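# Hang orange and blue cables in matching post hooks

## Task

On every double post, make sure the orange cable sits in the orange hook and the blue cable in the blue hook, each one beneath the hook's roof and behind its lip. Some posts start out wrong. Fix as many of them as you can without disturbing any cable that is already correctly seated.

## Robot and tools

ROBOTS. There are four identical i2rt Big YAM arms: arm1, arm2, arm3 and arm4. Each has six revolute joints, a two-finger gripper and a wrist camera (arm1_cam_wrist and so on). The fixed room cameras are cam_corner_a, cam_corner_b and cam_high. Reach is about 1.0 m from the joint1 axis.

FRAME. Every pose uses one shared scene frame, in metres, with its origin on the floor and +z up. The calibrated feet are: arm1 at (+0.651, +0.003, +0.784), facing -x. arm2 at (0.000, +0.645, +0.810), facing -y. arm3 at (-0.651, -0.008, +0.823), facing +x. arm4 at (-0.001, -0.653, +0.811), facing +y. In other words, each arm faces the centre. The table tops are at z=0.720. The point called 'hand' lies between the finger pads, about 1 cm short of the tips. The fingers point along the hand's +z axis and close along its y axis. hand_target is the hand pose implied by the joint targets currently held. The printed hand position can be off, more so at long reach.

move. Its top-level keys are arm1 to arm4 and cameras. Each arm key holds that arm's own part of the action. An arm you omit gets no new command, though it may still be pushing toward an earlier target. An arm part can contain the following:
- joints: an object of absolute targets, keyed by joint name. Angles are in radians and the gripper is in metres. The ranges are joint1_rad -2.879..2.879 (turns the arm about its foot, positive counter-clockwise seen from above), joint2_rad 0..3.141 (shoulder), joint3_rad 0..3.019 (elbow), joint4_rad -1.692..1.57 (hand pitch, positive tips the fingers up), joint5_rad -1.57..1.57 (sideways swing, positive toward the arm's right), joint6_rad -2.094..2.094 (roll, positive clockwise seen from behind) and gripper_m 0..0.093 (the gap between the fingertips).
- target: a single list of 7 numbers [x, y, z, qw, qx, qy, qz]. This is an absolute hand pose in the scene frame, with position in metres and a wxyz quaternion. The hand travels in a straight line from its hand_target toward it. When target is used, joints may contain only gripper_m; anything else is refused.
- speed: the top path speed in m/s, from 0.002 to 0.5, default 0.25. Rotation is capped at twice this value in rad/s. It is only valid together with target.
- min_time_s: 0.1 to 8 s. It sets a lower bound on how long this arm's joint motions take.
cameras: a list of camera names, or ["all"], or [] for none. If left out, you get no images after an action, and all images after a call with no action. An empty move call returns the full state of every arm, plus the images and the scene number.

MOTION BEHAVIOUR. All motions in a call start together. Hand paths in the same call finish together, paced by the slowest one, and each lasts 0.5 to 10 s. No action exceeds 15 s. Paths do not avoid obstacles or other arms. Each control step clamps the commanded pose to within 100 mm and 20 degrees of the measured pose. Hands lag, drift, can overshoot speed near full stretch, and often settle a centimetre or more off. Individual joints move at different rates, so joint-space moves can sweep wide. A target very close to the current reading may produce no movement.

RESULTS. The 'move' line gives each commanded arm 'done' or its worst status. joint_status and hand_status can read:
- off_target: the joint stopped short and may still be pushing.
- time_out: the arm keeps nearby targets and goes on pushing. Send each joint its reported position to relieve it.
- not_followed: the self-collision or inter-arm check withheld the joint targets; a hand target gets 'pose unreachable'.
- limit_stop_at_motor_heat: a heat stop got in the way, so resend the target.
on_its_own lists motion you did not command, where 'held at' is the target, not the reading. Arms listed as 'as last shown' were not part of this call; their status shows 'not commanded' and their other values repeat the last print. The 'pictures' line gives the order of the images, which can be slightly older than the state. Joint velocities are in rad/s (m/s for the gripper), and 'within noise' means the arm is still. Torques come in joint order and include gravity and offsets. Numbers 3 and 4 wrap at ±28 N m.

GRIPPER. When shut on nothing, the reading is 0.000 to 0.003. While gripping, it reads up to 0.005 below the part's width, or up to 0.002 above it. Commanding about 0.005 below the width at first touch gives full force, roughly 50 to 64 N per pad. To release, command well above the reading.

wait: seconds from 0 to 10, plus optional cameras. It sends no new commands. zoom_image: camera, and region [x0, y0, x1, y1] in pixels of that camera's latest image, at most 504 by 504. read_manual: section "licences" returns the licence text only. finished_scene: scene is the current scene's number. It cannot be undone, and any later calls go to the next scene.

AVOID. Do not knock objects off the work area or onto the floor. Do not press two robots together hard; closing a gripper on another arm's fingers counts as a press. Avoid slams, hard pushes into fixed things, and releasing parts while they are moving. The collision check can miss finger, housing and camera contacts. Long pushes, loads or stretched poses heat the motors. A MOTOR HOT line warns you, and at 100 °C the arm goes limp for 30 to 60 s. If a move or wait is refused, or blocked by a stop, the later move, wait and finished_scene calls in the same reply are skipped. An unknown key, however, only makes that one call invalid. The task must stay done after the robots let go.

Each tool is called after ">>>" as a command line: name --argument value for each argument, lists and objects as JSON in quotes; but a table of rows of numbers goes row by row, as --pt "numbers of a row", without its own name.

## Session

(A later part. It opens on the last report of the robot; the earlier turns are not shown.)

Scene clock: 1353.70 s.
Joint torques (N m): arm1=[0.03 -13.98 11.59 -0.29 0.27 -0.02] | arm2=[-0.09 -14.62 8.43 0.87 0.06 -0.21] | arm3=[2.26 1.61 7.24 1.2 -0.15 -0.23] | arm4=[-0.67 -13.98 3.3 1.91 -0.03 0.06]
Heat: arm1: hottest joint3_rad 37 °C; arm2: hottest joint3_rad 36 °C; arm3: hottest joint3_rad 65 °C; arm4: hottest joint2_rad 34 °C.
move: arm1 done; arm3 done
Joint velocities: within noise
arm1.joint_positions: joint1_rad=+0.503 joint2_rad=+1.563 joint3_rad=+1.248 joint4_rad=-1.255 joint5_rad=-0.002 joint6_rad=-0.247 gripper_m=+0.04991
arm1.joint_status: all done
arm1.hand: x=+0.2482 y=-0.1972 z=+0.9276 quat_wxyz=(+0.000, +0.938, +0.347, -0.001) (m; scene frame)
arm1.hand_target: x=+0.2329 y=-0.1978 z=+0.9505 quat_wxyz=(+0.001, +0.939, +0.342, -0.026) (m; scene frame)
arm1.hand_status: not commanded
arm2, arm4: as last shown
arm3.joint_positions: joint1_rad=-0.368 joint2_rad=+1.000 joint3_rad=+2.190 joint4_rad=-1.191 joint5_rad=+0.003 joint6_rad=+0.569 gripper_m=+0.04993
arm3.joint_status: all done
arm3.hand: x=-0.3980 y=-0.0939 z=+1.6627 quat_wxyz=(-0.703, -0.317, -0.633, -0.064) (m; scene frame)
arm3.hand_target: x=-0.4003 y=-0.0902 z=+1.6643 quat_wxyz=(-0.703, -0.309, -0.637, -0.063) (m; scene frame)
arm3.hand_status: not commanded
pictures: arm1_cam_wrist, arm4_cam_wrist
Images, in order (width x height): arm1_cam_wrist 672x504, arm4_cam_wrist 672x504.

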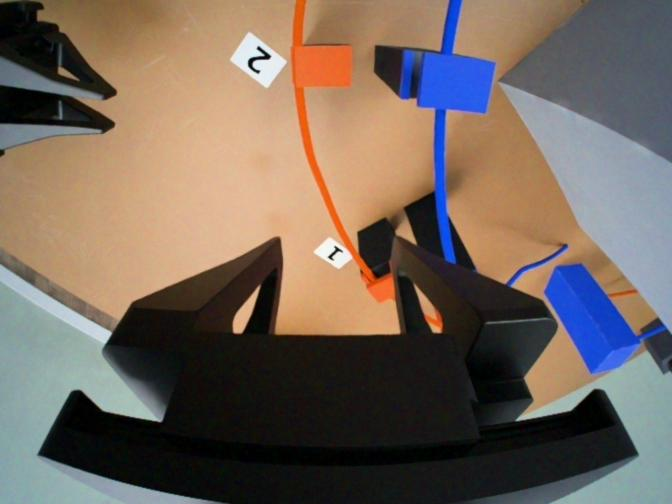

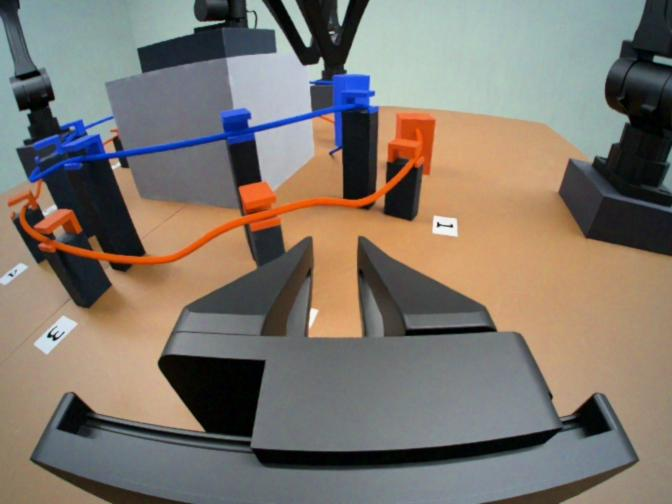

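>>> zoom_image --camera "arm4_cam_wrist" --region '[0, 170, 120, 290]'

>>> move --cameras '["cam_corner_a", "cam_high"]'

>>> zoom_image --camera "cam_corner_a" --region '[424, 280, 504, 360]'

>>> zoom_image --camera "cam_high" --region '[180, 230, 350, 360]'

Scaled by 4.200 from the camera's 672x504 image, which has a finer 960x720 frame.

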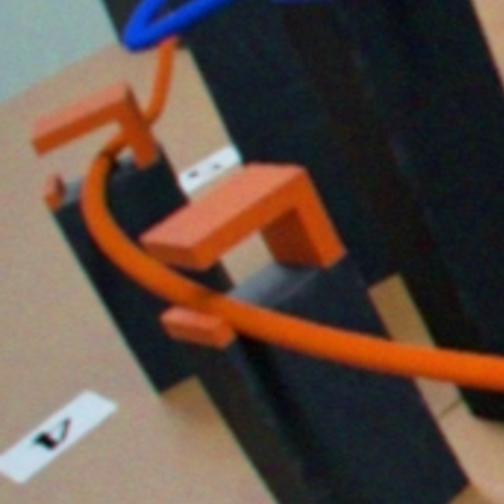

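Scene clock: 1396.07 s.
Joint torques (N m): arm1=[0.15 -13.74 11.64 -0.28 0.23 -0.04] | arm2=[-0.03 -14.68 8.47 0.91 0.09 -0.22] | arm3=[2.32 1.55 7.25 1.18 -0.15 -0.23] | arm4=[-0.67 -13.92 3.26 1.91 0 0.04]
Heat: arm1: hottest joint3_rad 40 °C; arm2: hottest joint3_rad 36 °C; arm3: hottest joint3_rad 56 °C; arm4: hottest joint2_rad 34 °C.
Joint velocities: within noise
arm1.joint_positions: joint1_rad=+0.503 joint2_rad=+1.563 joint3_rad=+1.248 joint4_rad=-1.255 joint5_rad=-0.002 joint6_rad=-0.247 gripper_m=+0.04991
arm1.joint_status: all done
arm1.hand: x=+0.2482 y=-0.1972 z=+0.9276 quat_wxyz=(+0.000, +0.938, +0.347, -0.001) (m; scene frame)
arm1.hand_target: x=+0.2329 y=-0.1978 z=+0.9505 quat_wxyz=(+0.001, +0.939, +0.342, -0.026) (m; scene frame)
arm1.hand_status: not commanded
arm2.joint_positions: joint1_rad=-0.360 joint2_rad=+1.545 joint3_rad=+0.967 joint4_rad=-0.990 joint5_rad=-0.002 joint6_rad=+1.008 gripper_m=+0.00426
arm2.joint_status: not commanded
arm2.hand: x=-0.1264 y=+0.2660 z=+0.8694 quat_wxyz=(-0.009, -0.993, -0.121, +0.000) (m; scene frame)
arm2.hand_target: x=-0.1346 y=+0.2618 z=+0.8809 quat_wxyz=(-0.029, -0.993, -0.118, +0.010) (m; scene frame)
arm2.hand_status: not commanded
arm3.joint_positions: joint1_rad=-0.368 joint2_rad=+1.000 joint3_rad=+2.190 joint4_rad=-1.191 joint5_rad=+0.003 joint6_rad=+0.569 gripper_m=+0.04993
arm3.joint_status: all done
arm3.hand: x=-0.3980 y=-0.0939 z=+1.6627 quat_wxyz=(-0.703, -0.317, -0.633, -0.064) (m; scene frame)
arm3.hand_target: x=-0.4003 y=-0.0902 z=+1.6643 quat_wxyz=(-0.703, -0.309, -0.637, -0.063) (m; scene frame)
arm3.hand_status: not commanded
arm4.joint_positions: joint1_rad=-1.171 joint2_rad=+2.133 joint3_rad=+0.683 joint4_rad=+1.451 joint5_rad=-1.499 joint6_rad=-0.009 gripper_m=+0.02008
arm4.joint_status: not commanded
arm4.hand: x=+0.3264 y=-0.3453 z=+0.8468 quat_wxyz=(-0.427, +0.568, -0.421, -0.564) (m; scene frame)
arm4.hand_target: x=+0.3349 y=-0.3459 z=+0.8519 quat_wxyz=(-0.437, +0.572, -0.414, -0.557) (m; scene frame)
arm4.hand_status: not commanded
pictures: cam_corner_a, cam_high
Images, in order (width x height): cam_corner_a 504x504, cam_high 504x504.

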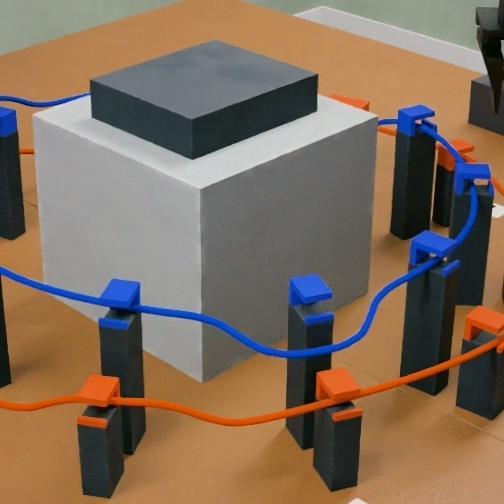

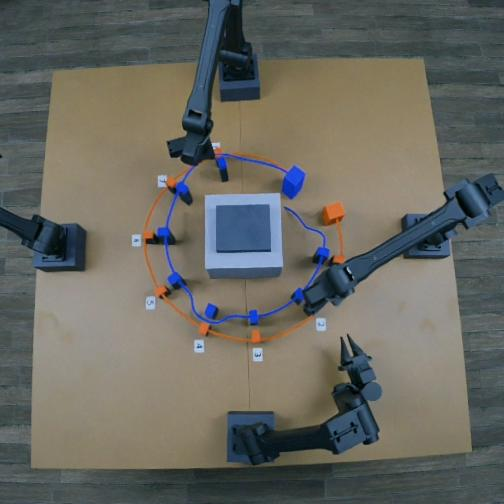

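Scaled by 6.300 from the camera's 504x504 image, which has a finer 720x720 frame.

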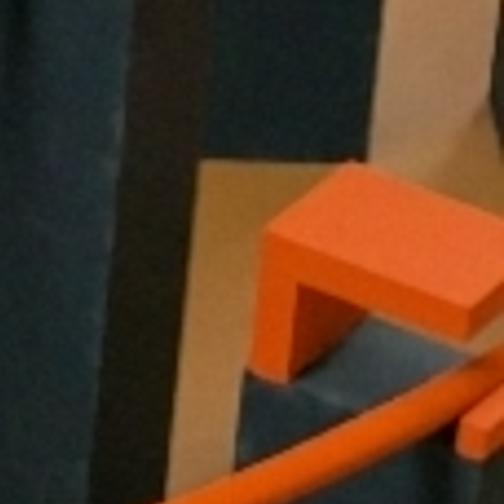

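Scaled by 2.965 from the camera's 504x504 image, which has a finer 720x720 frame.

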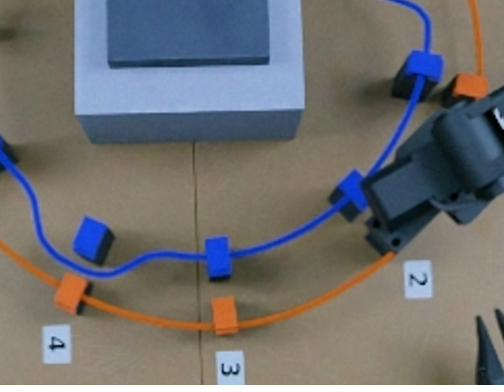

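>>> move --arm1 '{"joints": {"joint1_rad": -0.695, "joint2_rad": 1.2, "joint3_rad": 0.8, "joint4_rad": 0.4, "joint5_rad": -0.91, "joint6_rad": 0.0, "gripper_m": 0.02}, "min_time_s": 2}' --cameras '["arm4_cam_wrist"]'

>>> move --arm1 '{"joints": {"joint2_rad": 1.908, "joint3_rad": 0.9, "joint4_rad": 1.015}, "min_time_s": 1.5}' --cameras '["arm1_cam_wrist"]'

>>> zoom_image --camera "arm4_cam_wrist" --region '[210, 160, 330, 250]'

Scene clock: 1455.13 s.
Joint torques (N m): arm1=[0.79 -9.11 8.35 2.15 0.06 0.08] | arm2=[-0.21 -14.51 8.42 0.9 0.07 -0.2] | arm3=[2.26 1.55 7.25 1.18 -0.15 -0.23] | arm4=[-0.44 -14.27 3.25 1.94 -0.02 0.04]
Heat: arm1: hottest joint3_rad 42 °C; arm2: hottest joint3_rad 36 °C; arm3: hottest joint3_rad 51 °C; arm4: hottest joint2_rad 34 °C.
move: arm1 done
Joint velocities: within noise
arm1.joint_positions: joint1_rad=-0.688 joint2_rad=+1.212 joint3_rad=+0.804 joint4_rad=+0.380 joint5_rad=-0.908 joint6_rad=-0.008 gripper_m=+0.02008
arm1.joint_status: all done
arm1.hand: x=+0.1996 y=+0.2238 z=+1.1371 quat_wxyz=(+0.067, +0.710, +0.059, -0.698) (m; scene frame)
arm1.hand_target: x=+0.2037 y=+0.2242 z=+1.1440 quat_wxyz=(+0.061, +0.704, +0.062, -0.705) (m; scene frame)
arm1.hand_status: not commanded
arm2, arm3, arm4: as last shown
pictures: arm4_cam_wrist
Images, in order (width x height): arm4_cam_wrist 672x504.

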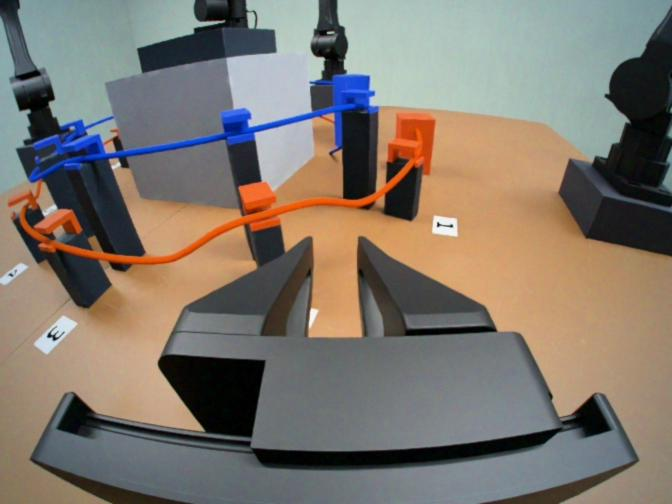

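Scene clock: 1457.33 s.
Joint torques (N m): arm1=[0.44 -13.92 8.25 2.1 0.05 0.09] | arm2=[-0.21 -14.33 8.47 0.79 0.07 -0.21] | arm3=[2.2 1.55 7.25 1.18 -0.15 -0.23] | arm4=[-0.62 -13.8 3.25 1.85 -0.01 0.06]
Heat: arm1: hottest joint3_rad 42 °C; arm2: hottest joint3_rad 36 °C; arm3: hottest joint3_rad 51 °C; arm4: hottest joint2_rad 34 °C.
move: arm1 done
Joint velocities: within noise
arm1.joint_positions: joint1_rad=-0.688 joint2_rad=+1.900 joint3_rad=+0.864 joint4_rad=+0.996 joint5_rad=-0.909 joint6_rad=-0.007 gripper_m=+0.02008
arm1.joint_status: all done
arm1.hand: x=+0.1247 y=+0.2908 z=+0.9161 quat_wxyz=(+0.070, +0.713, +0.056, -0.695) (m; scene frame)
arm1.hand_target: x=+0.1179 y=+0.3021 z=+0.9289 quat_wxyz=(+0.059, +0.702, +0.064, -0.707) (m; scene frame)
arm1.hand_status: not commanded
arm2, arm3, arm4: as last shown
pictures: arm1_cam_wrist
Images, in order (width x height): arm1_cam_wrist 672x504.

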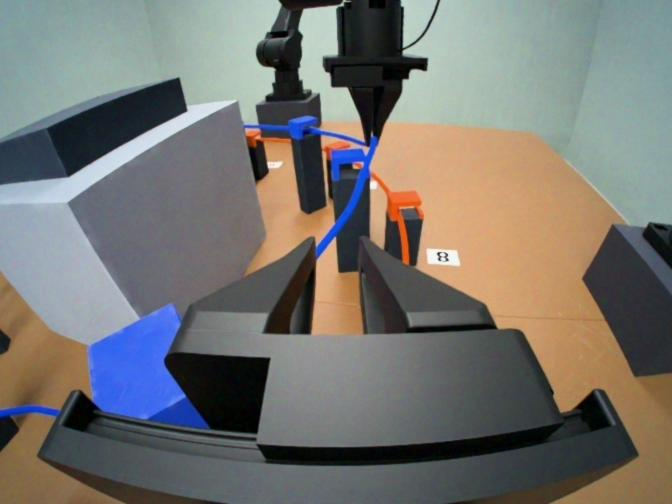

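This scene's latest camera images include none from arm4_cam_wrist. They are from: arm1_cam_wrist. arm4_cam_wrist's image comes with the result of a call that names it in "cameras".

>>> zoom_image --camera "arm1_cam_wrist" --region '[290, 90, 450, 220]'

Scaled by 3.150 from the camera's 672x504 image, which has a finer 960x720 frame.

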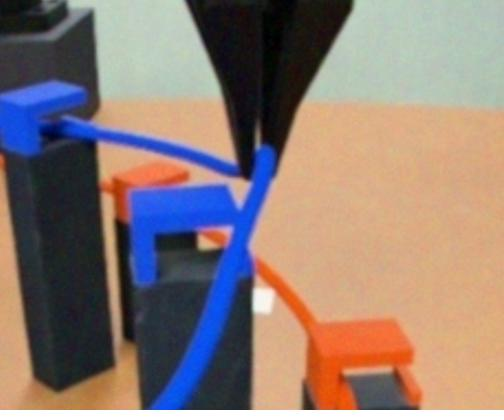

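>>> move --arm2 '{"joints": {"joint1_rad": -0.379, "joint2_rad": 1.567, "joint3_rad": 0.95, "joint4_rad": -0.948}, "min_time_s": 1.0}' --cameras '["arm1_cam_wrist", "arm4_cam_wrist"]'

>>> zoom_image --camera "arm1_cam_wrist" --region '[290, 90, 450, 220]'

>>> zoom_image --camera "arm4_cam_wrist" --region '[210, 160, 330, 250]'

Scene clock: 1502.00 s.
Joint torques (N m): arm1=[0.62 -14.1 8.28 2.21 0.09 0.07] | arm2=[-0.03 -10.64 8.31 0.85 0.07 -0.19] | arm3=[2.26 1.49 7.25 1.18 -0.15 -0.22] | arm4=[-0.62 -13.86 3.26 1.89 -0.02 0.05]
Heat: arm1: hottest joint3_rad 42 °C; arm2: hottest joint3_rad 36 °C; arm3: hottest joint3_rad 49 °C; arm4: hottest joint2_rad 34 °C.
move: arm2 done
Joint velocities: within noise
arm1, arm3, arm4: as last shown
arm2.joint_positions: joint1_rad=-0.364 joint2_rad=+1.553 joint3_rad=+0.947 joint4_rad=-0.962 joint5_rad=-0.002 joint6_rad=+1.008 gripper_m=+0.00426
arm2.joint_status: all done
arm2.hand: x=-0.1269 y=+0.2692 z=+0.8601 quat_wxyz=(-0.009, -0.993, -0.119, +0.000) (m; scene frame)
arm2.hand_target: x=-0.1341 y=+0.2678 z=+0.8559 quat_wxyz=(-0.010, -0.993, -0.116, +0.001) (m; scene frame)
arm2.hand_status: not commanded
pictures: arm1_cam_wrist, arm4_cam_wrist
Images, in order (width x height): arm1_cam_wrist 672x504, arm4_cam_wrist 672x504.

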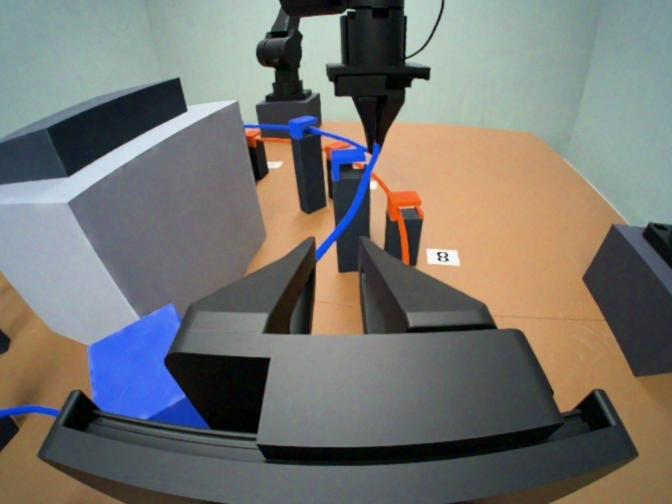

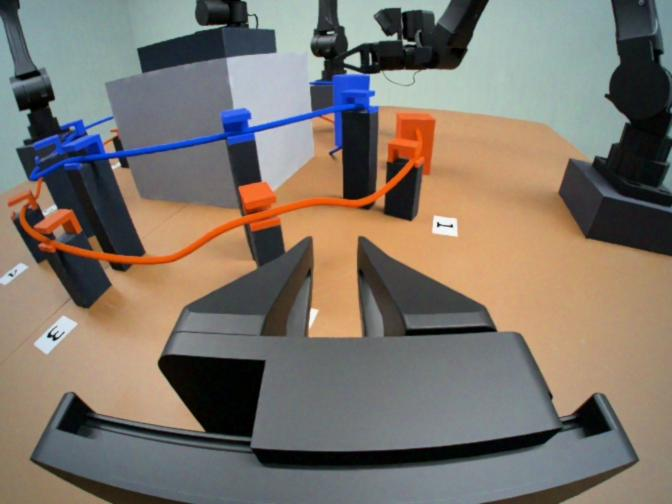

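Scaled by 3.150 from the camera's 672x504 image, which has a finer 960x720 frame.

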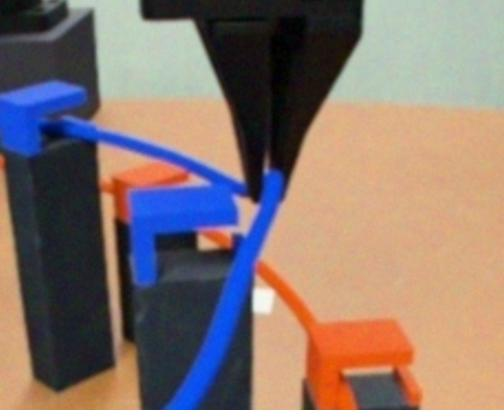

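Scaled by 4.200 from the camera's 672x504 image, which has a finer 960x720 frame.

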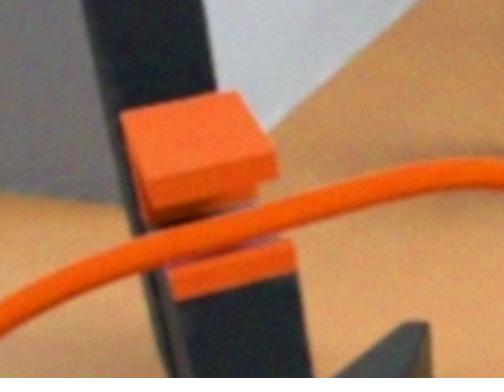

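>>> move --arm2 '{"joints": {"joint3_rad": 0.992}, "min_time_s": 0.4}'

>>> move --arm2 '{"joints": {"joint1_rad": -0.305, "joint2_rad": 1.622, "joint3_rad": 1.082, "joint4_rad": -1.005, "joint6_rad": 1.045}, "min_time_s": 1.5}' --cameras '["arm1_cam_wrist", "arm2_cam_wrist"]'

>>> zoom_image --camera "arm1_cam_wrist" --region '[290, 90, 450, 220]'

Scene clock: 1565.47 s.
Joint torques (N m): arm1=[0.56 -14.27 8.23 2.25 0.06 0.06] | arm2=[-0.26 -10.58 11.73 0.87 0.08 -0.22] | arm3=[2.26 1.49 7.25 1.18 -0.16 -0.23] | arm4=[-0.67 -14.15 3.28 1.87 -0.01 0.04]
Heat: arm1: hottest joint3_rad 40 °C; arm2: hottest joint3_rad 39 °C; arm3: hottest joint3_rad 48 °C; arm4: hottest joint2_rad 34 °C.
move: arm2 done
Joint velocities: within noise
arm1, arm3, arm4: as last shown
arm2.joint_positions: joint1_rad=-0.364 joint2_rad=+1.553 joint3_rad=+0.947 joint4_rad=-0.962 joint5_rad=-0.002 joint6_rad=+1.008 gripper_m=+0.00426
arm2.joint_status: all done
arm2.hand: x=-0.1269 y=+0.2692 z=+0.8601 quat_wxyz=(-0.009, -0.993, -0.119, +0.000) (m; scene frame)
arm2.hand_target: x=-0.1406 y=+0.2496 z=+0.8697 quat_wxyz=(-0.029, -0.993, -0.115, +0.010) (m; scene frame)
arm2.hand_status: not commanded
pictures: none

Scene clock: 1567.33 s.
Joint torques (N m): arm1=[0.5 -14.27 8.21 2.15 0.08 0.06] | arm2=[2.67 -11.93 12.83 -0.17 -0.04 -0.04] | arm3=[2.26 1.55 7.25 1.18 -0.16 -0.23] | arm4=[-0.56 -14.04 3.19 1.88 0 0.06]
Heat: arm1: hottest joint3_rad 40 °C; arm2: hottest joint3_rad 39 °C; arm3: hottest joint3_rad 48 °C; arm4: hottest joint2_rad 34 °C.
move: arm2 done
Joint velocities: within noise
arm1, arm3, arm4: as last shown
arm2.joint_positions: joint1_rad=-0.322 joint2_rad=+1.609 joint3_rad=+1.025 joint4_rad=-0.995 joint5_rad=+0.001 joint6_rad=+1.033 gripper_m=+0.00426
arm2.joint_status: all done
arm2.hand: x=-0.1178 y=+0.2423 z=+0.8634 quat_wxyz=(-0.003, -0.992, -0.128, -0.001) (m; scene frame)
arm2.hand_target: x=-0.1167 y=+0.2189 z=+0.8770 quat_wxyz=(-0.019, -0.991, -0.130, +0.005) (m; scene frame)
arm2.hand_status: not commanded
pictures: arm1_cam_wrist, arm2_cam_wrist
Images, in order (width x height): arm1_cam_wrist 672x504, arm2_cam_wrist 672x504.

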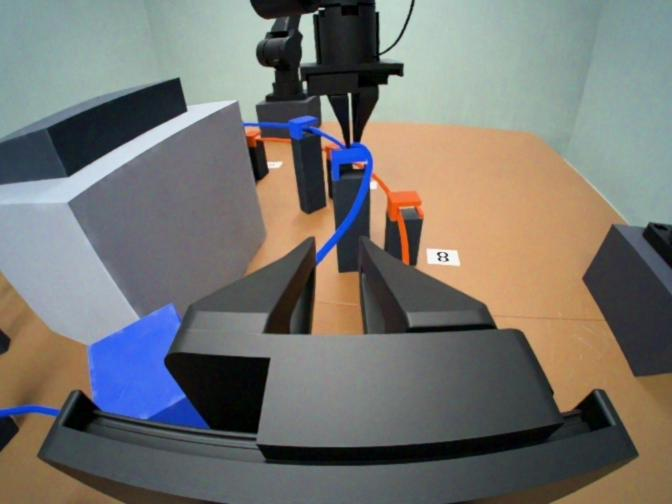

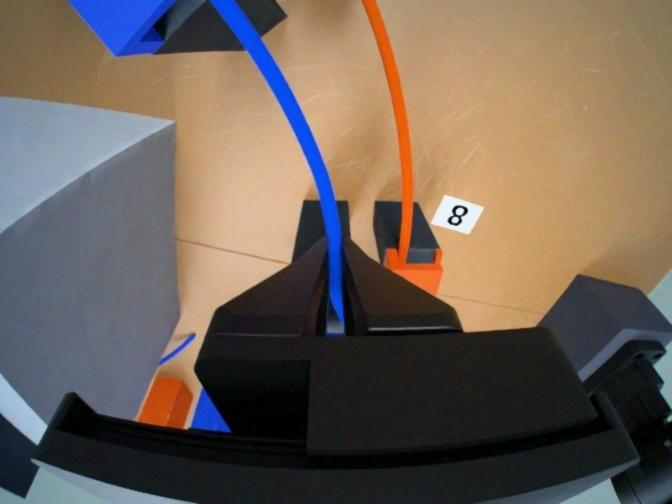

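Scaled by 3.150 from the camera's 672x504 image, which has a finer 960x720 frame.

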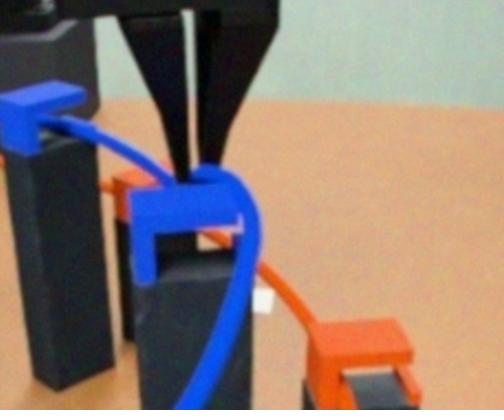

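>>> move --arm2 '{"joints": {"joint2_rad": 1.640, "joint3_rad": 1.010, "joint4_rad": -0.939}, "min_time_s": 1.0}' --cameras '["arm1_cam_wrist", "arm2_cam_wrist"]'

>>> zoom_image --camera "arm1_cam_wrist" --region '[290, 90, 450, 220]'

Scene clock: 1587.87 s.
Joint torques (N m): arm1=[0.5 -14.27 8.23 2.22 0.08 0.08] | arm2=[2.37 -11.81 8.4 0.95 -0.07 -0.05] | arm3=[2.26 1.49 7.27 1.18 -0.15 -0.22] | arm4=[-0.62 -13.98 3.28 1.91 -0.01 0.05]
Heat: arm1: hottest joint3_rad 40 °C; arm2: hottest joint3_rad 42 °C; arm3: hottest joint3_rad 48 °C; arm4: hottest joint2_rad 34 °C.
move: arm2 done
Joint velocities: within noise
arm1, arm3, arm4: as last shown
arm2.joint_positions: joint1_rad=-0.318 joint2_rad=+1.625 joint3_rad=+1.004 joint4_rad=-0.955 joint5_rad=+0.001 joint6_rad=+1.037 gripper_m=+0.00426
arm2.joint_status: all done
arm2.hand: x=-0.1158 y=+0.2427 z=+0.8504 quat_wxyz=(-0.005, -0.992, -0.128, +0.000) (m; scene frame)
arm2.hand_target: x=-0.1118 y=+0.2360 z=+0.8464 quat_wxyz=(-0.008, -0.991, -0.130, +0.000) (m; scene frame)
arm2.hand_status: not commanded
pictures: arm1_cam_wrist, arm2_cam_wrist
Images, in order (width x height): arm1_cam_wrist 672x504, arm2_cam_wrist 672x504.

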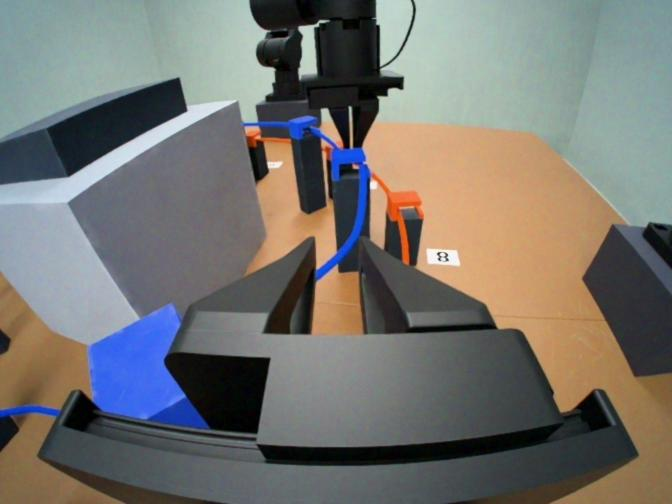

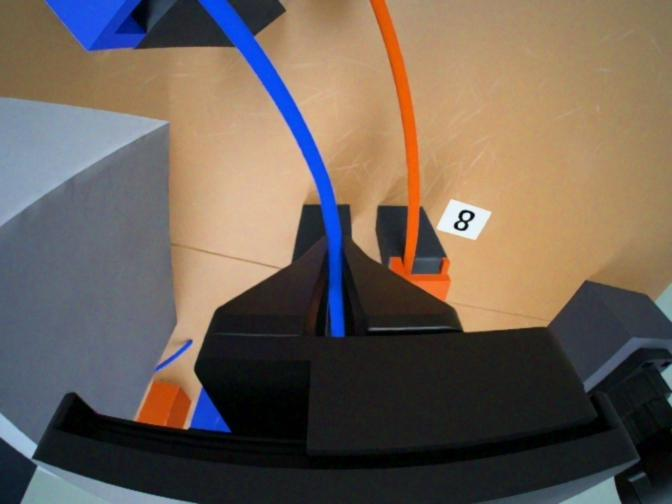

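Scaled by 3.150 from the camera's 672x504 image, which has a finer 960x720 frame.

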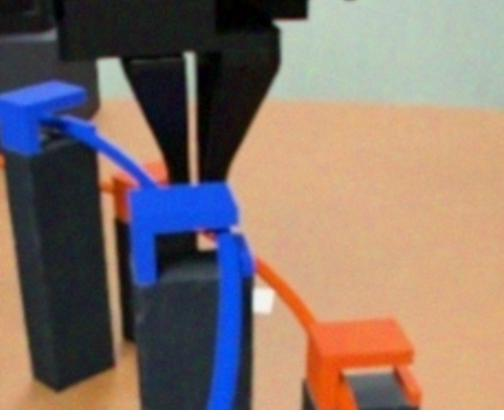

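>>> move --arm2 '{"joints": {"joint3_rad": 1.05}, "min_time_s": 0.3}'

>>> move --arm2 '{"joints": {"joint1_rad": -0.288, "joint2_rad": 1.662, "joint3_rad": 1.086}, "min_time_s": 1.0}' --cameras '["arm1_cam_wrist", "arm2_cam_wrist"]'

>>> zoom_image --camera "arm1_cam_wrist" --region '[290, 90, 450, 220]'

Scene clock: 1615.10 s.
Joint torques (N m): arm1=[0.56 -13.86 8.16 2.29 0.08 0.06] | arm2=[2.37 -11.87 11.78 0.96 -0.04 -0.04] | arm3=[2.26 1.55 7.27 1.18 -0.15 -0.23] | arm4=[-0.62 -13.92 3.25 1.92 -0.01 0.05]
Heat: arm1: hottest joint3_rad 40 °C; arm2: hottest joint3_rad 40 °C; arm3: hottest joint3_rad 48 °C; arm4: hottest joint2_rad 34 °C.
move: arm2 done
Joint velocities: within noise
arm1, arm3, arm4: as last shown
arm2.joint_positions: joint1_rad=-0.318 joint2_rad=+1.625 joint3_rad=+1.004 joint4_rad=-0.955 joint5_rad=+0.001 joint6_rad=+1.037 gripper_m=+0.00426
arm2.joint_status: all done
arm2.hand: x=-0.1158 y=+0.2427 z=+0.8504 quat_wxyz=(-0.005, -0.992, -0.128, +0.000) (m; scene frame)
arm2.hand_target: x=-0.1167 y=+0.2181 z=+0.8595 quat_wxyz=(-0.027, -0.991, -0.130, +0.008) (m; scene frame)
arm2.hand_status: not commanded
pictures: none

Scene clock: 1616.43 s.
Joint torques (N m): arm1=[0.32 -13.8 8.36 2.11 0.08 0.07] | arm2=[2.26 -12.1 12.21 0.98 -0.04 -0.06] | arm3=[2.26 1.55 7.25 1.18 -0.15 -0.22] | arm4=[-0.73 -14.27 3.3 1.88 0 0.05]
Heat: arm1: hottest joint3_rad 40 °C; arm2: hottest joint3_rad 40 °C; arm3: hottest joint3_rad 48 °C; arm4: hottest joint2_rad 34 °C.
move: arm2 done
Joint velocities: within noise
arm1: as last shown
arm2.joint_positions: joint1_rad=-0.301 joint2_rad=+1.646 joint3_rad=+1.035 joint4_rad=-0.955 joint5_rad=+0.001 joint6_rad=+1.037 gripper_m=+0.00426
arm2.joint_status: all done
arm2.hand: x=-0.1125 y=+0.2286 z=+0.8519 quat_wxyz=(-0.009, -0.991, -0.136, +0.002) (m; scene frame)
arm2.hand_target: x=-0.1131 y=+0.2021 z=+0.8622 quat_wxyz=(-0.034, -0.990, -0.138, +0.011) (m; scene frame)
arm2.hand_status: not commanded
arm3.joint_positions: joint1_rad=-0.368 joint2_rad=+1.000 joint3_rad=+2.190 joint4_rad=-1.191 joint5_rad=+0.003 joint6_rad=+0.569 gripper_m=+0.04993
arm3.joint_status: not commanded
arm3.hand: x=-0.3980 y=-0.0939 z=+1.6627 quat_wxyz=(-0.703, -0.317, -0.633, -0.064) (m; scene frame)
arm3.hand_target: x=-0.4003 y=-0.0902 z=+1.6643 quat_wxyz=(-0.703, -0.309, -0.637, -0.063) (m; scene frame)
arm3.hand_status: not commanded
arm4.joint_positions: joint1_rad=-1.171 joint2_rad=+2.133 joint3_rad=+0.683 joint4_rad=+1.451 joint5_rad=-1.499 joint6_rad=-0.009 gripper_m=+0.02008
arm4.joint_status: not commanded
arm4.hand: x=+0.3264 y=-0.3453 z=+0.8468 quat_wxyz=(-0.427, +0.568, -0.421, -0.564) (m; scene frame)
arm4.hand_target: x=+0.3349 y=-0.3459 z=+0.8519 quat_wxyz=(-0.437, +0.572, -0.414, -0.557) (m; scene frame)
arm4.hand_status: not commanded
pictures: arm1_cam_wrist, arm2_cam_wrist
Images, in order (width x height): arm1_cam_wrist 672x504, arm2_cam_wrist 672x504.

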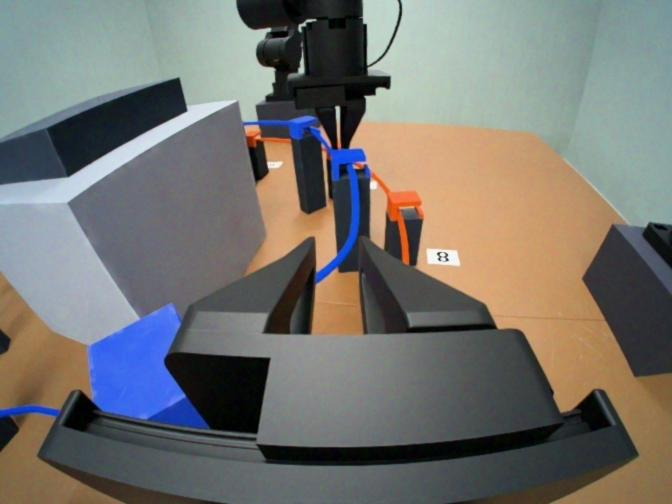

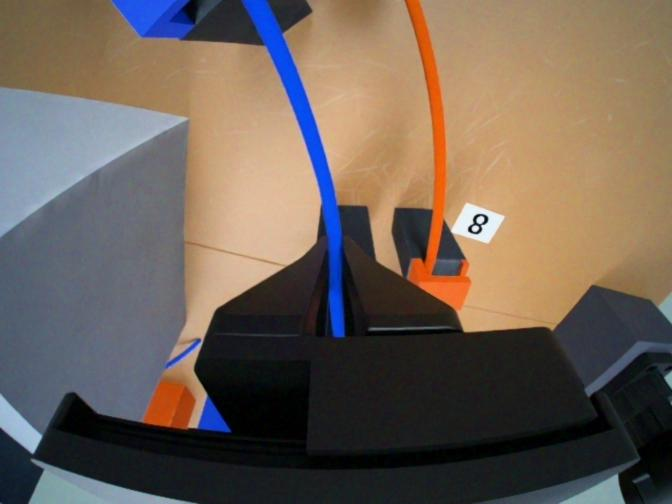

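Scaled by 3.150 from the camera's 672x504 image, which has a finer 960x720 frame.

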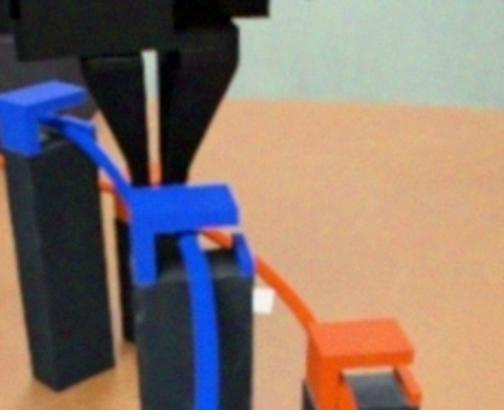

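>>> move --arm2 '{"joints": {"gripper_m": 0.02}}' --cameras '["arm1_cam_wrist"]'

>>> zoom_image --camera "arm1_cam_wrist" --region '[290, 90, 450, 220]'

>>> move --arm2 '{"joints": {"gripper_m": 0.05}}' --cameras '["arm1_cam_wrist", "arm2_cam_wrist"]'

>>> zoom_image --camera "arm1_cam_wrist" --region '[290, 90, 450, 220]'

Scene clock: 1630.43 s.
Joint torques (N m): arm1=[0.56 -13.63 8.29 2.21 0.11 0.07] | arm2=[2.49 -12.1 12.19 1.03 -0.05 -0.07] | arm3=[2.26 1.55 7.27 1.18 -0.15 -0.23] | arm4=[-0.73 -13.98 3.32 2.02 -0.01 0.06]
Heat: arm1: hottest joint3_rad 40 °C; arm2: hottest joint3_rad 41 °C; arm3: hottest joint3_rad 48 °C; arm4: hottest joint2_rad 34 °C.
move: arm2 done
Joint velocities: within noise
arm1, arm3, arm4: as last shown
arm2.joint_positions: joint1_rad=-0.301 joint2_rad=+1.646 joint3_rad=+1.035 joint4_rad=-0.955 joint5_rad=+0.001 joint6_rad=+1.037 gripper_m=+0.01985
arm2.joint_status: all done
arm2.hand: x=-0.1125 y=+0.2286 z=+0.8519 quat_wxyz=(-0.009, -0.991, -0.136, +0.002) (m; scene frame)
arm2.hand_target: x=-0.1132 y=+0.2021 z=+0.8622 quat_wxyz=(-0.034, -0.990, -0.139, +0.011) (m; scene frame)
arm2.hand_status: not commanded
pictures: arm1_cam_wrist
Images, in order (width x height): arm1_cam_wrist 672x504.

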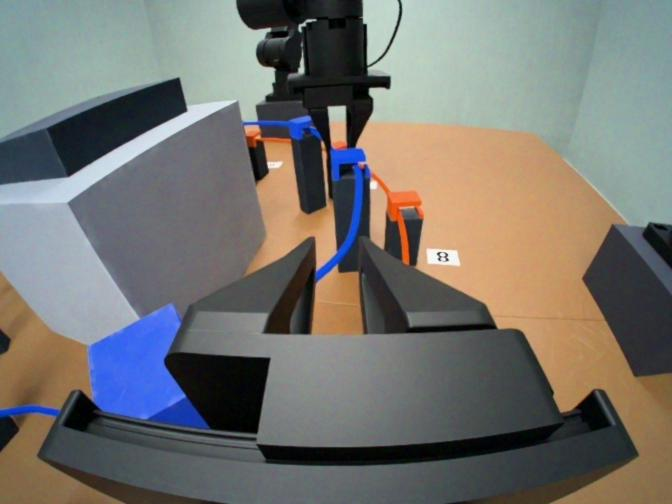

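Scaled by 3.150 from the camera's 672x504 image, which has a finer 960x720 frame.

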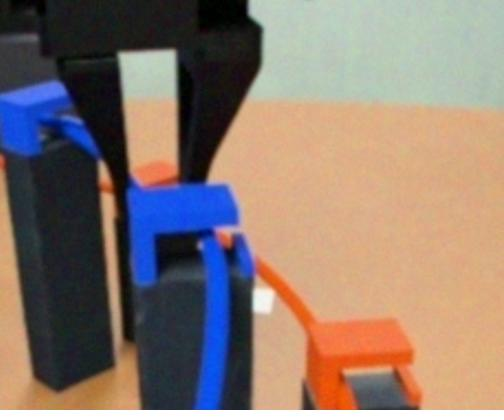

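Scene clock: 1631.07 s.
Joint torques (N m): arm1=[0.15 -14.33 8.27 2.15 0.09 0.09] | arm2=[2.32 -12.04 12.19 0.99 -0.04 -0.07] | arm3=[2.2 1.49 7.25 1.18 -0.15 -0.22] | arm4=[-0.56 -14.1 3.25 1.88 0 0.05]
Heat: arm1: hottest joint3_rad 40 °C; arm2: hottest joint3_rad 42 °C; arm3: hottest joint3_rad 48 °C; arm4: hottest joint2_rad 34 °C.
move: arm2 done
Joint velocities: within noise
arm1.joint_positions: joint1_rad=-0.688 joint2_rad=+1.900 joint3_rad=+0.864 joint4_rad=+0.996 joint5_rad=-0.909 joint6_rad=-0.007 gripper_m=+0.02008
arm1.joint_status: not commanded
arm1.hand: x=+0.1247 y=+0.2908 z=+0.9161 quat_wxyz=(+0.070, +0.713, +0.056, -0.695) (m; scene frame)
arm1.hand_target: x=+0.1179 y=+0.3021 z=+0.9289 quat_wxyz=(+0.059, +0.702, +0.064, -0.707) (m; scene frame)
arm1.hand_status: not commanded
arm2.joint_positions: joint1_rad=-0.301 joint2_rad=+1.646 joint3_rad=+1.035 joint4_rad=-0.955 joint5_rad=+0.001 joint6_rad=+1.037 gripper_m=+0.04984
arm2.joint_status: all done
arm2.hand: x=-0.1123 y=+0.2286 z=+0.8519 quat_wxyz=(-0.009, -0.991, -0.136, +0.002) (m; scene frame)
arm2.hand_target: x=-0.1131 y=+0.2020 z=+0.8622 quat_wxyz=(-0.034, -0.990, -0.138, +0.011) (m; scene frame)
arm2.hand_status: not commanded
arm3, arm4: as last shown
pictures: arm1_cam_wrist, arm2_cam_wrist
Images, in order (width x height): arm1_cam_wrist 672x504, arm2_cam_wrist 672x504.

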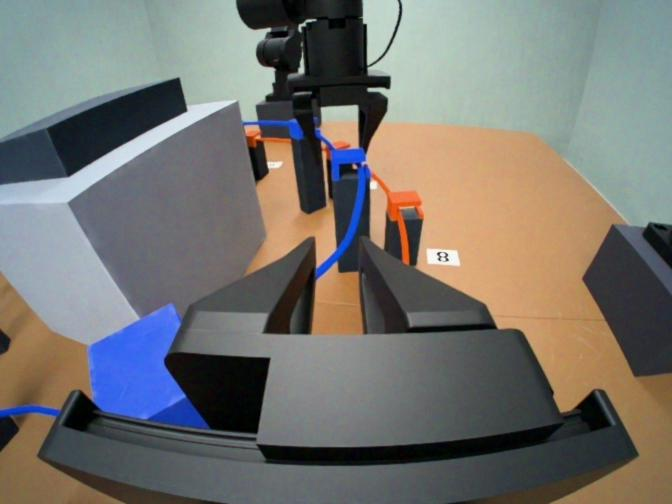

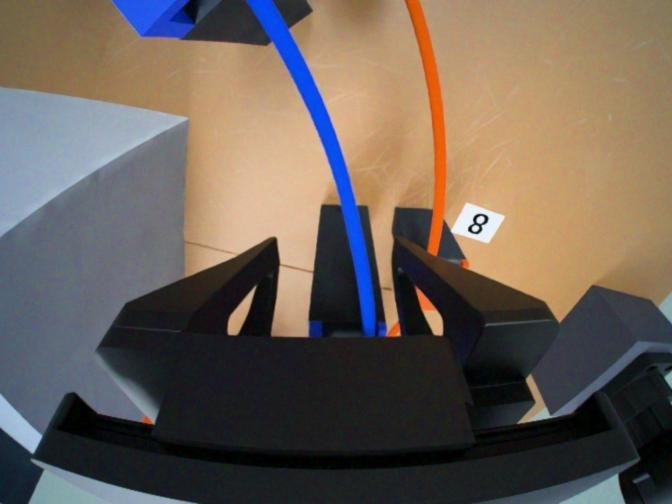

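Scaled by 3.150 from the camera's 672x504 image, which has a finer 960x720 frame.

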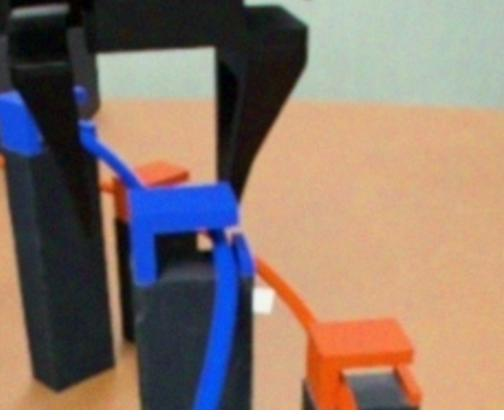

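>>> move --arm2 '{"joints": {"joint2_rad": 1.495, "joint3_rad": 1.232, "joint4_rad": -1.244}, "min_time_s": 1.5}' --arm1 '{"joints": {"joint2_rad": 1.2, "joint3_rad": 0.85, "joint4_rad": 0.3}, "min_time_s": 1.5}' --cameras '["arm1_cam_wrist", "arm2_cam_wrist"]'

>>> zoom_image --camera "arm2_cam_wrist" --region '[240, 100, 440, 300]'

>>> zoom_image --camera "arm1_cam_wrist" --region '[280, 100, 440, 280]'

Scene clock: 1712.30 s.
Joint torques (N m): arm1=[0.67 -9.29 8.73 1.05 0.08 0.06] | arm2=[2.61 -14.45 13.78 -0.34 -0.06 -0.05] | arm3=[2.26 1.55 7.25 1.18 -0.16 -0.23] | arm4=[-0.67 -14.04 3.29 1.92 0 0.06]
Heat: arm1: hottest joint3_rad 40 °C; arm2: hottest joint3_rad 46 °C; arm3: hottest joint3_rad 47 °C; arm4: hottest joint2_rad 34 °C.
move: arm1 done; arm2 done
Joint velocities: within noise
arm1.joint_positions: joint1_rad=-0.688 joint2_rad=+1.204 joint3_rad=+0.854 joint4_rad=+0.309 joint5_rad=-0.909 joint6_rad=-0.007 gripper_m=+0.02008
arm1.joint_status: all done
arm1.hand: x=+0.1960 y=+0.2270 z=+1.1547 quat_wxyz=(+0.071, +0.713, +0.056, -0.695) (m; scene frame)
arm1.hand_target: x=+0.1987 y=+0.2288 z=+1.1532 quat_wxyz=(+0.073, +0.716, +0.049, -0.693) (m; scene frame)
arm1.hand_status: not commanded
arm2.joint_positions: joint1_rad=-0.301 joint2_rad=+1.518 joint3_rad=+1.179 joint4_rad=-1.231 joint5_rad=+0.001 joint6_rad=+1.037 gripper_m=+0.04991
arm2.joint_status: all done
arm2.hand: x=-0.1120 y=+0.2321 z=+0.9531 quat_wxyz=(-0.008, -0.991, -0.136, +0.001) (m; scene frame)
arm2.hand_target: x=-0.1102 y=+0.2162 z=+0.9826 quat_wxyz=(-0.037, -0.990, -0.138, +0.012) (m; scene frame)
arm2.hand_status: not commanded
arm3, arm4: as last shown
pictures: arm1_cam_wrist, arm2_cam_wrist
Images, in order (width x height): arm1_cam_wrist 672x504, arm2_cam_wrist 672x504.

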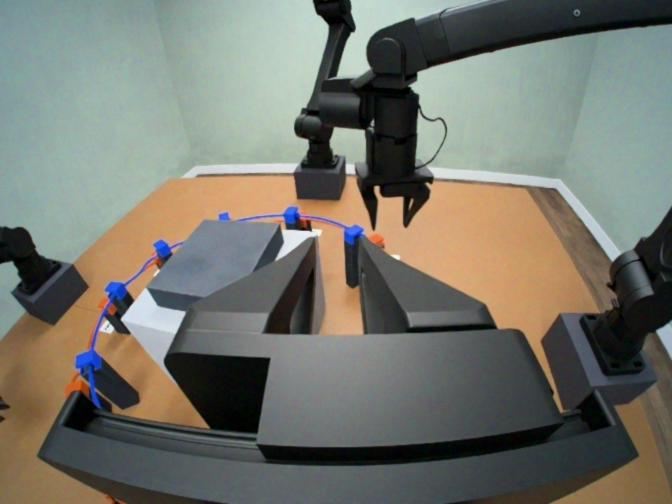

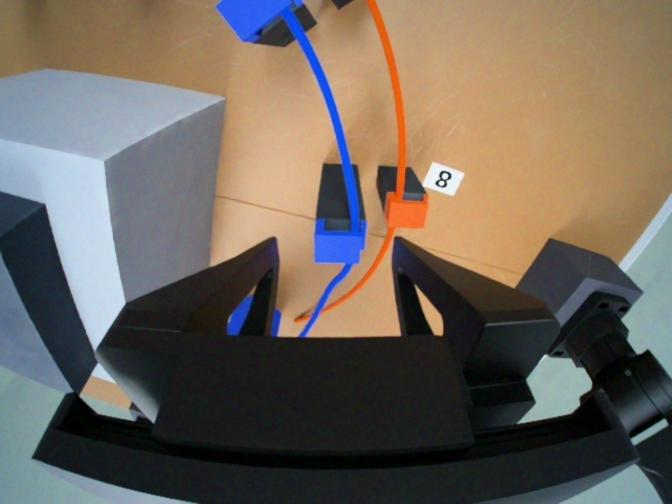

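Scaled by 2.520 from the camera's 672x504 image, which has a finer 960x720 frame.

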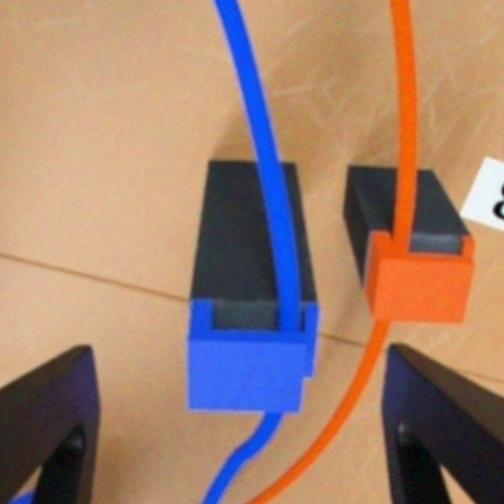

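Scaled by 2.800 from the camera's 672x504 image, which has a finer 960x720 frame.

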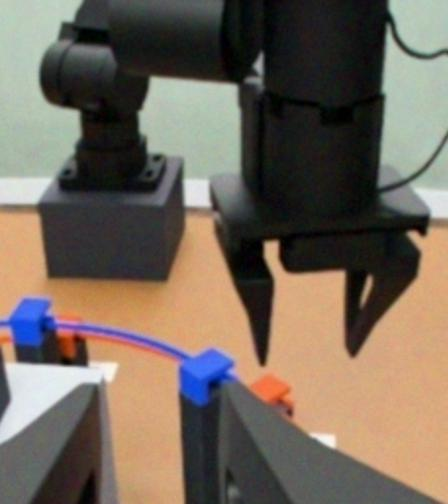

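>>> move --arm1 '{"joints": {"joint1_rad": 0.05, "joint2_rad": 1.42, "joint3_rad": 1.19, "joint4_rad": -1.315, "joint5_rad": 0.0, "joint6_rad": -1.45, "gripper_m": 0.05}, "min_time_s": 2}' --cameras '["arm1_cam_wrist", "arm4_cam_wrist"]'

>>> zoom_image --camera "arm4_cam_wrist" --region '[200, 60, 460, 260]'

Scene clock: 1728.00 s.
Joint torques (N m): arm1=[1.38 -9.41 11.93 -0.25 0.18 -0.06] | arm2=[2.26 -15.03 13.45 -0.24 -0.06 -0.06] | arm3=[2.26 1.55 7.25 1.18 -0.15 -0.23] | arm4=[-0.79 -14.04 3.3 1.92 0 0.06]
Heat: arm1: hottest joint3_rad 40 °C; arm2: hottest joint3_rad 45 °C; arm3: hottest joint3_rad 47 °C; arm4: hottest joint2_rad 34 °C.
move: arm1 done
Joint velocities: within noise
arm1.joint_positions: joint1_rad=+0.043 joint2_rad=+1.405 joint3_rad=+1.137 joint4_rad=-1.306 joint5_rad=-0.002 joint6_rad=-1.442 gripper_m=+0.04992
arm1.joint_status: all done
arm1.hand: x=+0.2573 y=+0.0026 z=+0.9510 quat_wxyz=(+0.000, +0.751, +0.661, +0.000) (m; scene frame)
arm1.hand_target: x=+0.2412 y=+0.0001 z=+0.9647 quat_wxyz=(-0.010, +0.746, +0.666, -0.010) (m; scene frame)
arm1.hand_status: not commanded
arm2, arm3, arm4: as last shown
pictures: arm1_cam_wrist, arm4_cam_wrist
Images, in order (width x height): arm1_cam_wrist 672x504, arm4_cam_wrist 672x504.

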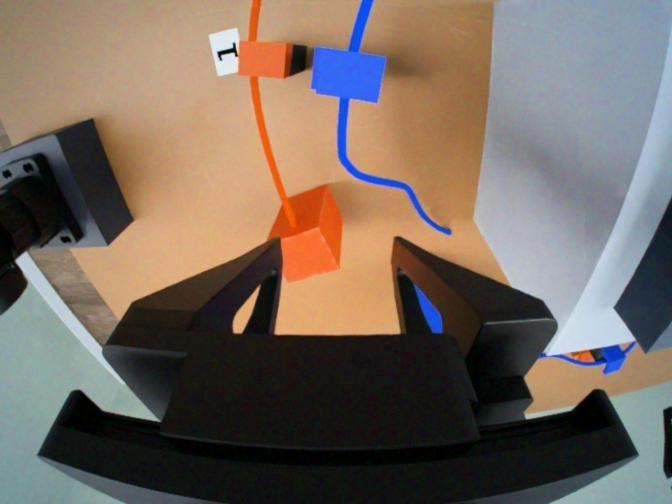

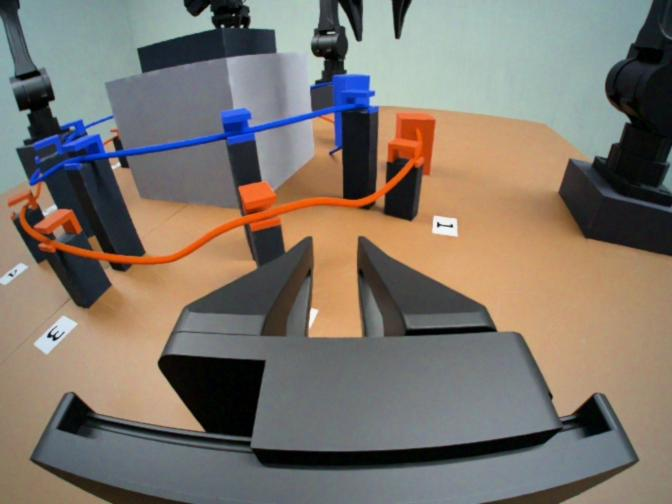

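Scaled by 1.938 from the camera's 672x504 image, which has a finer 960x720 frame.

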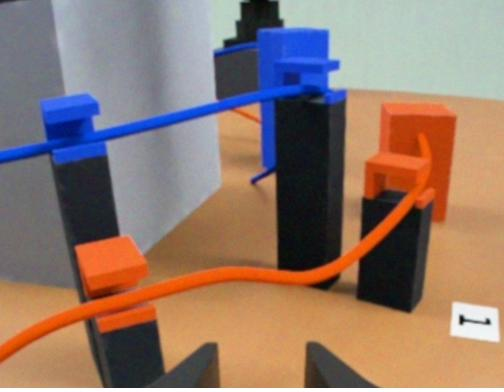

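>>> move --arm1 '{"joints": {"joint1_rad": 0.094, "joint2_rad": 1.541, "joint3_rad": 0.99, "joint4_rad": -1.02}, "min_time_s": 1.5}' --cameras '["arm1_cam_wrist", "arm4_cam_wrist"]'

>>> zoom_image --camera "arm4_cam_wrist" --region '[300, 40, 460, 200]'

Scene clock: 1759.70 s.
Joint torques (N m): arm1=[2.26 -10.75 6.84 0.53 0.15 -0.05] | arm2=[2.26 -14.86 13.56 -0.32 -0.06 -0.07] | arm3=[2.26 1.55 7.27 1.18 -0.15 -0.23] | arm4=[-0.73 -13.98 3.25 1.98 -0.01 0.05]
Heat: arm1: hottest joint3_rad 45 °C; arm2: hottest joint3_rad 45 °C; arm3: hottest joint3_rad 47 °C; arm4: hottest joint2_rad 34 °C.
move: arm1 done
Joint velocities: within noise
arm1.joint_positions: joint1_rad=+0.082 joint2_rad=+1.529 joint3_rad=+0.994 joint4_rad=-1.031 joint5_rad=-0.002 joint6_rad=-1.443 gripper_m=+0.04992
arm1.joint_status: all done
arm1.hand: x=+0.2481 y=-0.0129 z=+0.8536 quat_wxyz=(-0.002, +0.737, +0.676, -0.002) (m; scene frame)
arm1.hand_target: x=+0.2479 y=-0.0175 z=+0.8477 quat_wxyz=(-0.001, +0.731, +0.683, +0.000) (m; scene frame)
arm1.hand_status: not commanded
arm2, arm3, arm4: as last shown
pictures: arm1_cam_wrist, arm4_cam_wrist
Images, in order (width x height): arm1_cam_wrist 672x504, arm4_cam_wrist 672x504.

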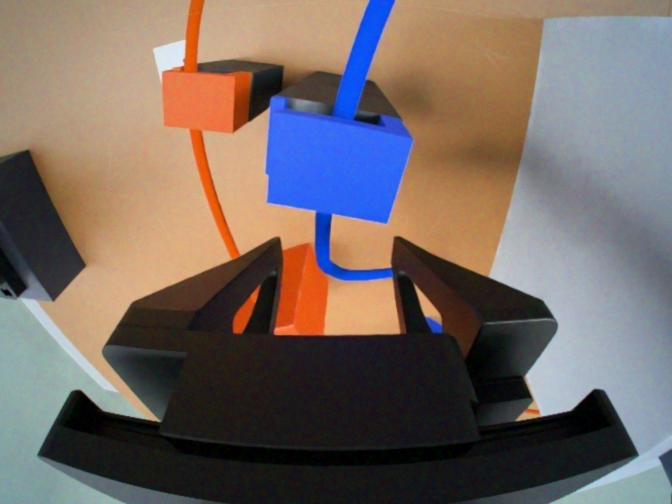

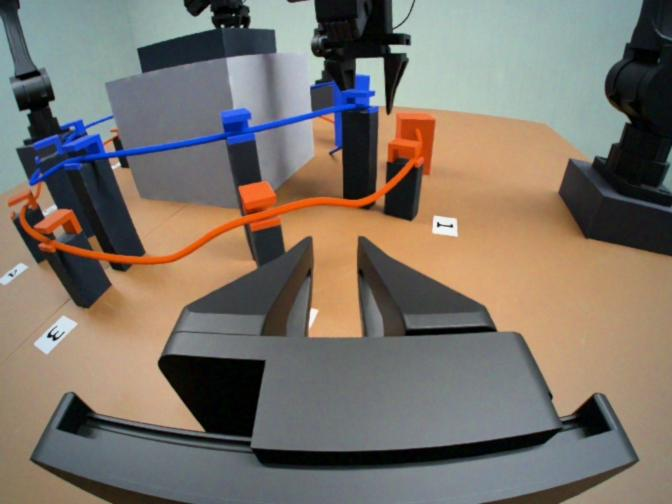

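Scaled by 3.150 from the camera's 672x504 image, which has a finer 960x720 frame.

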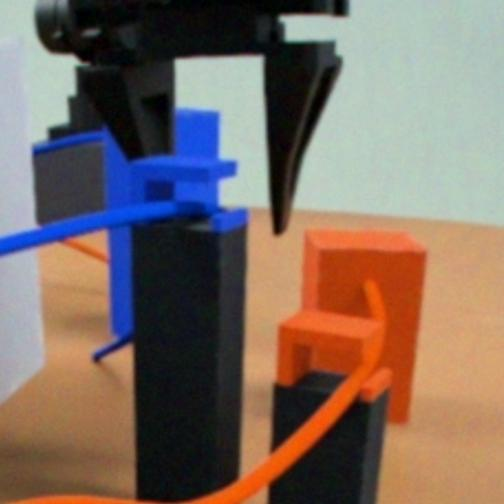

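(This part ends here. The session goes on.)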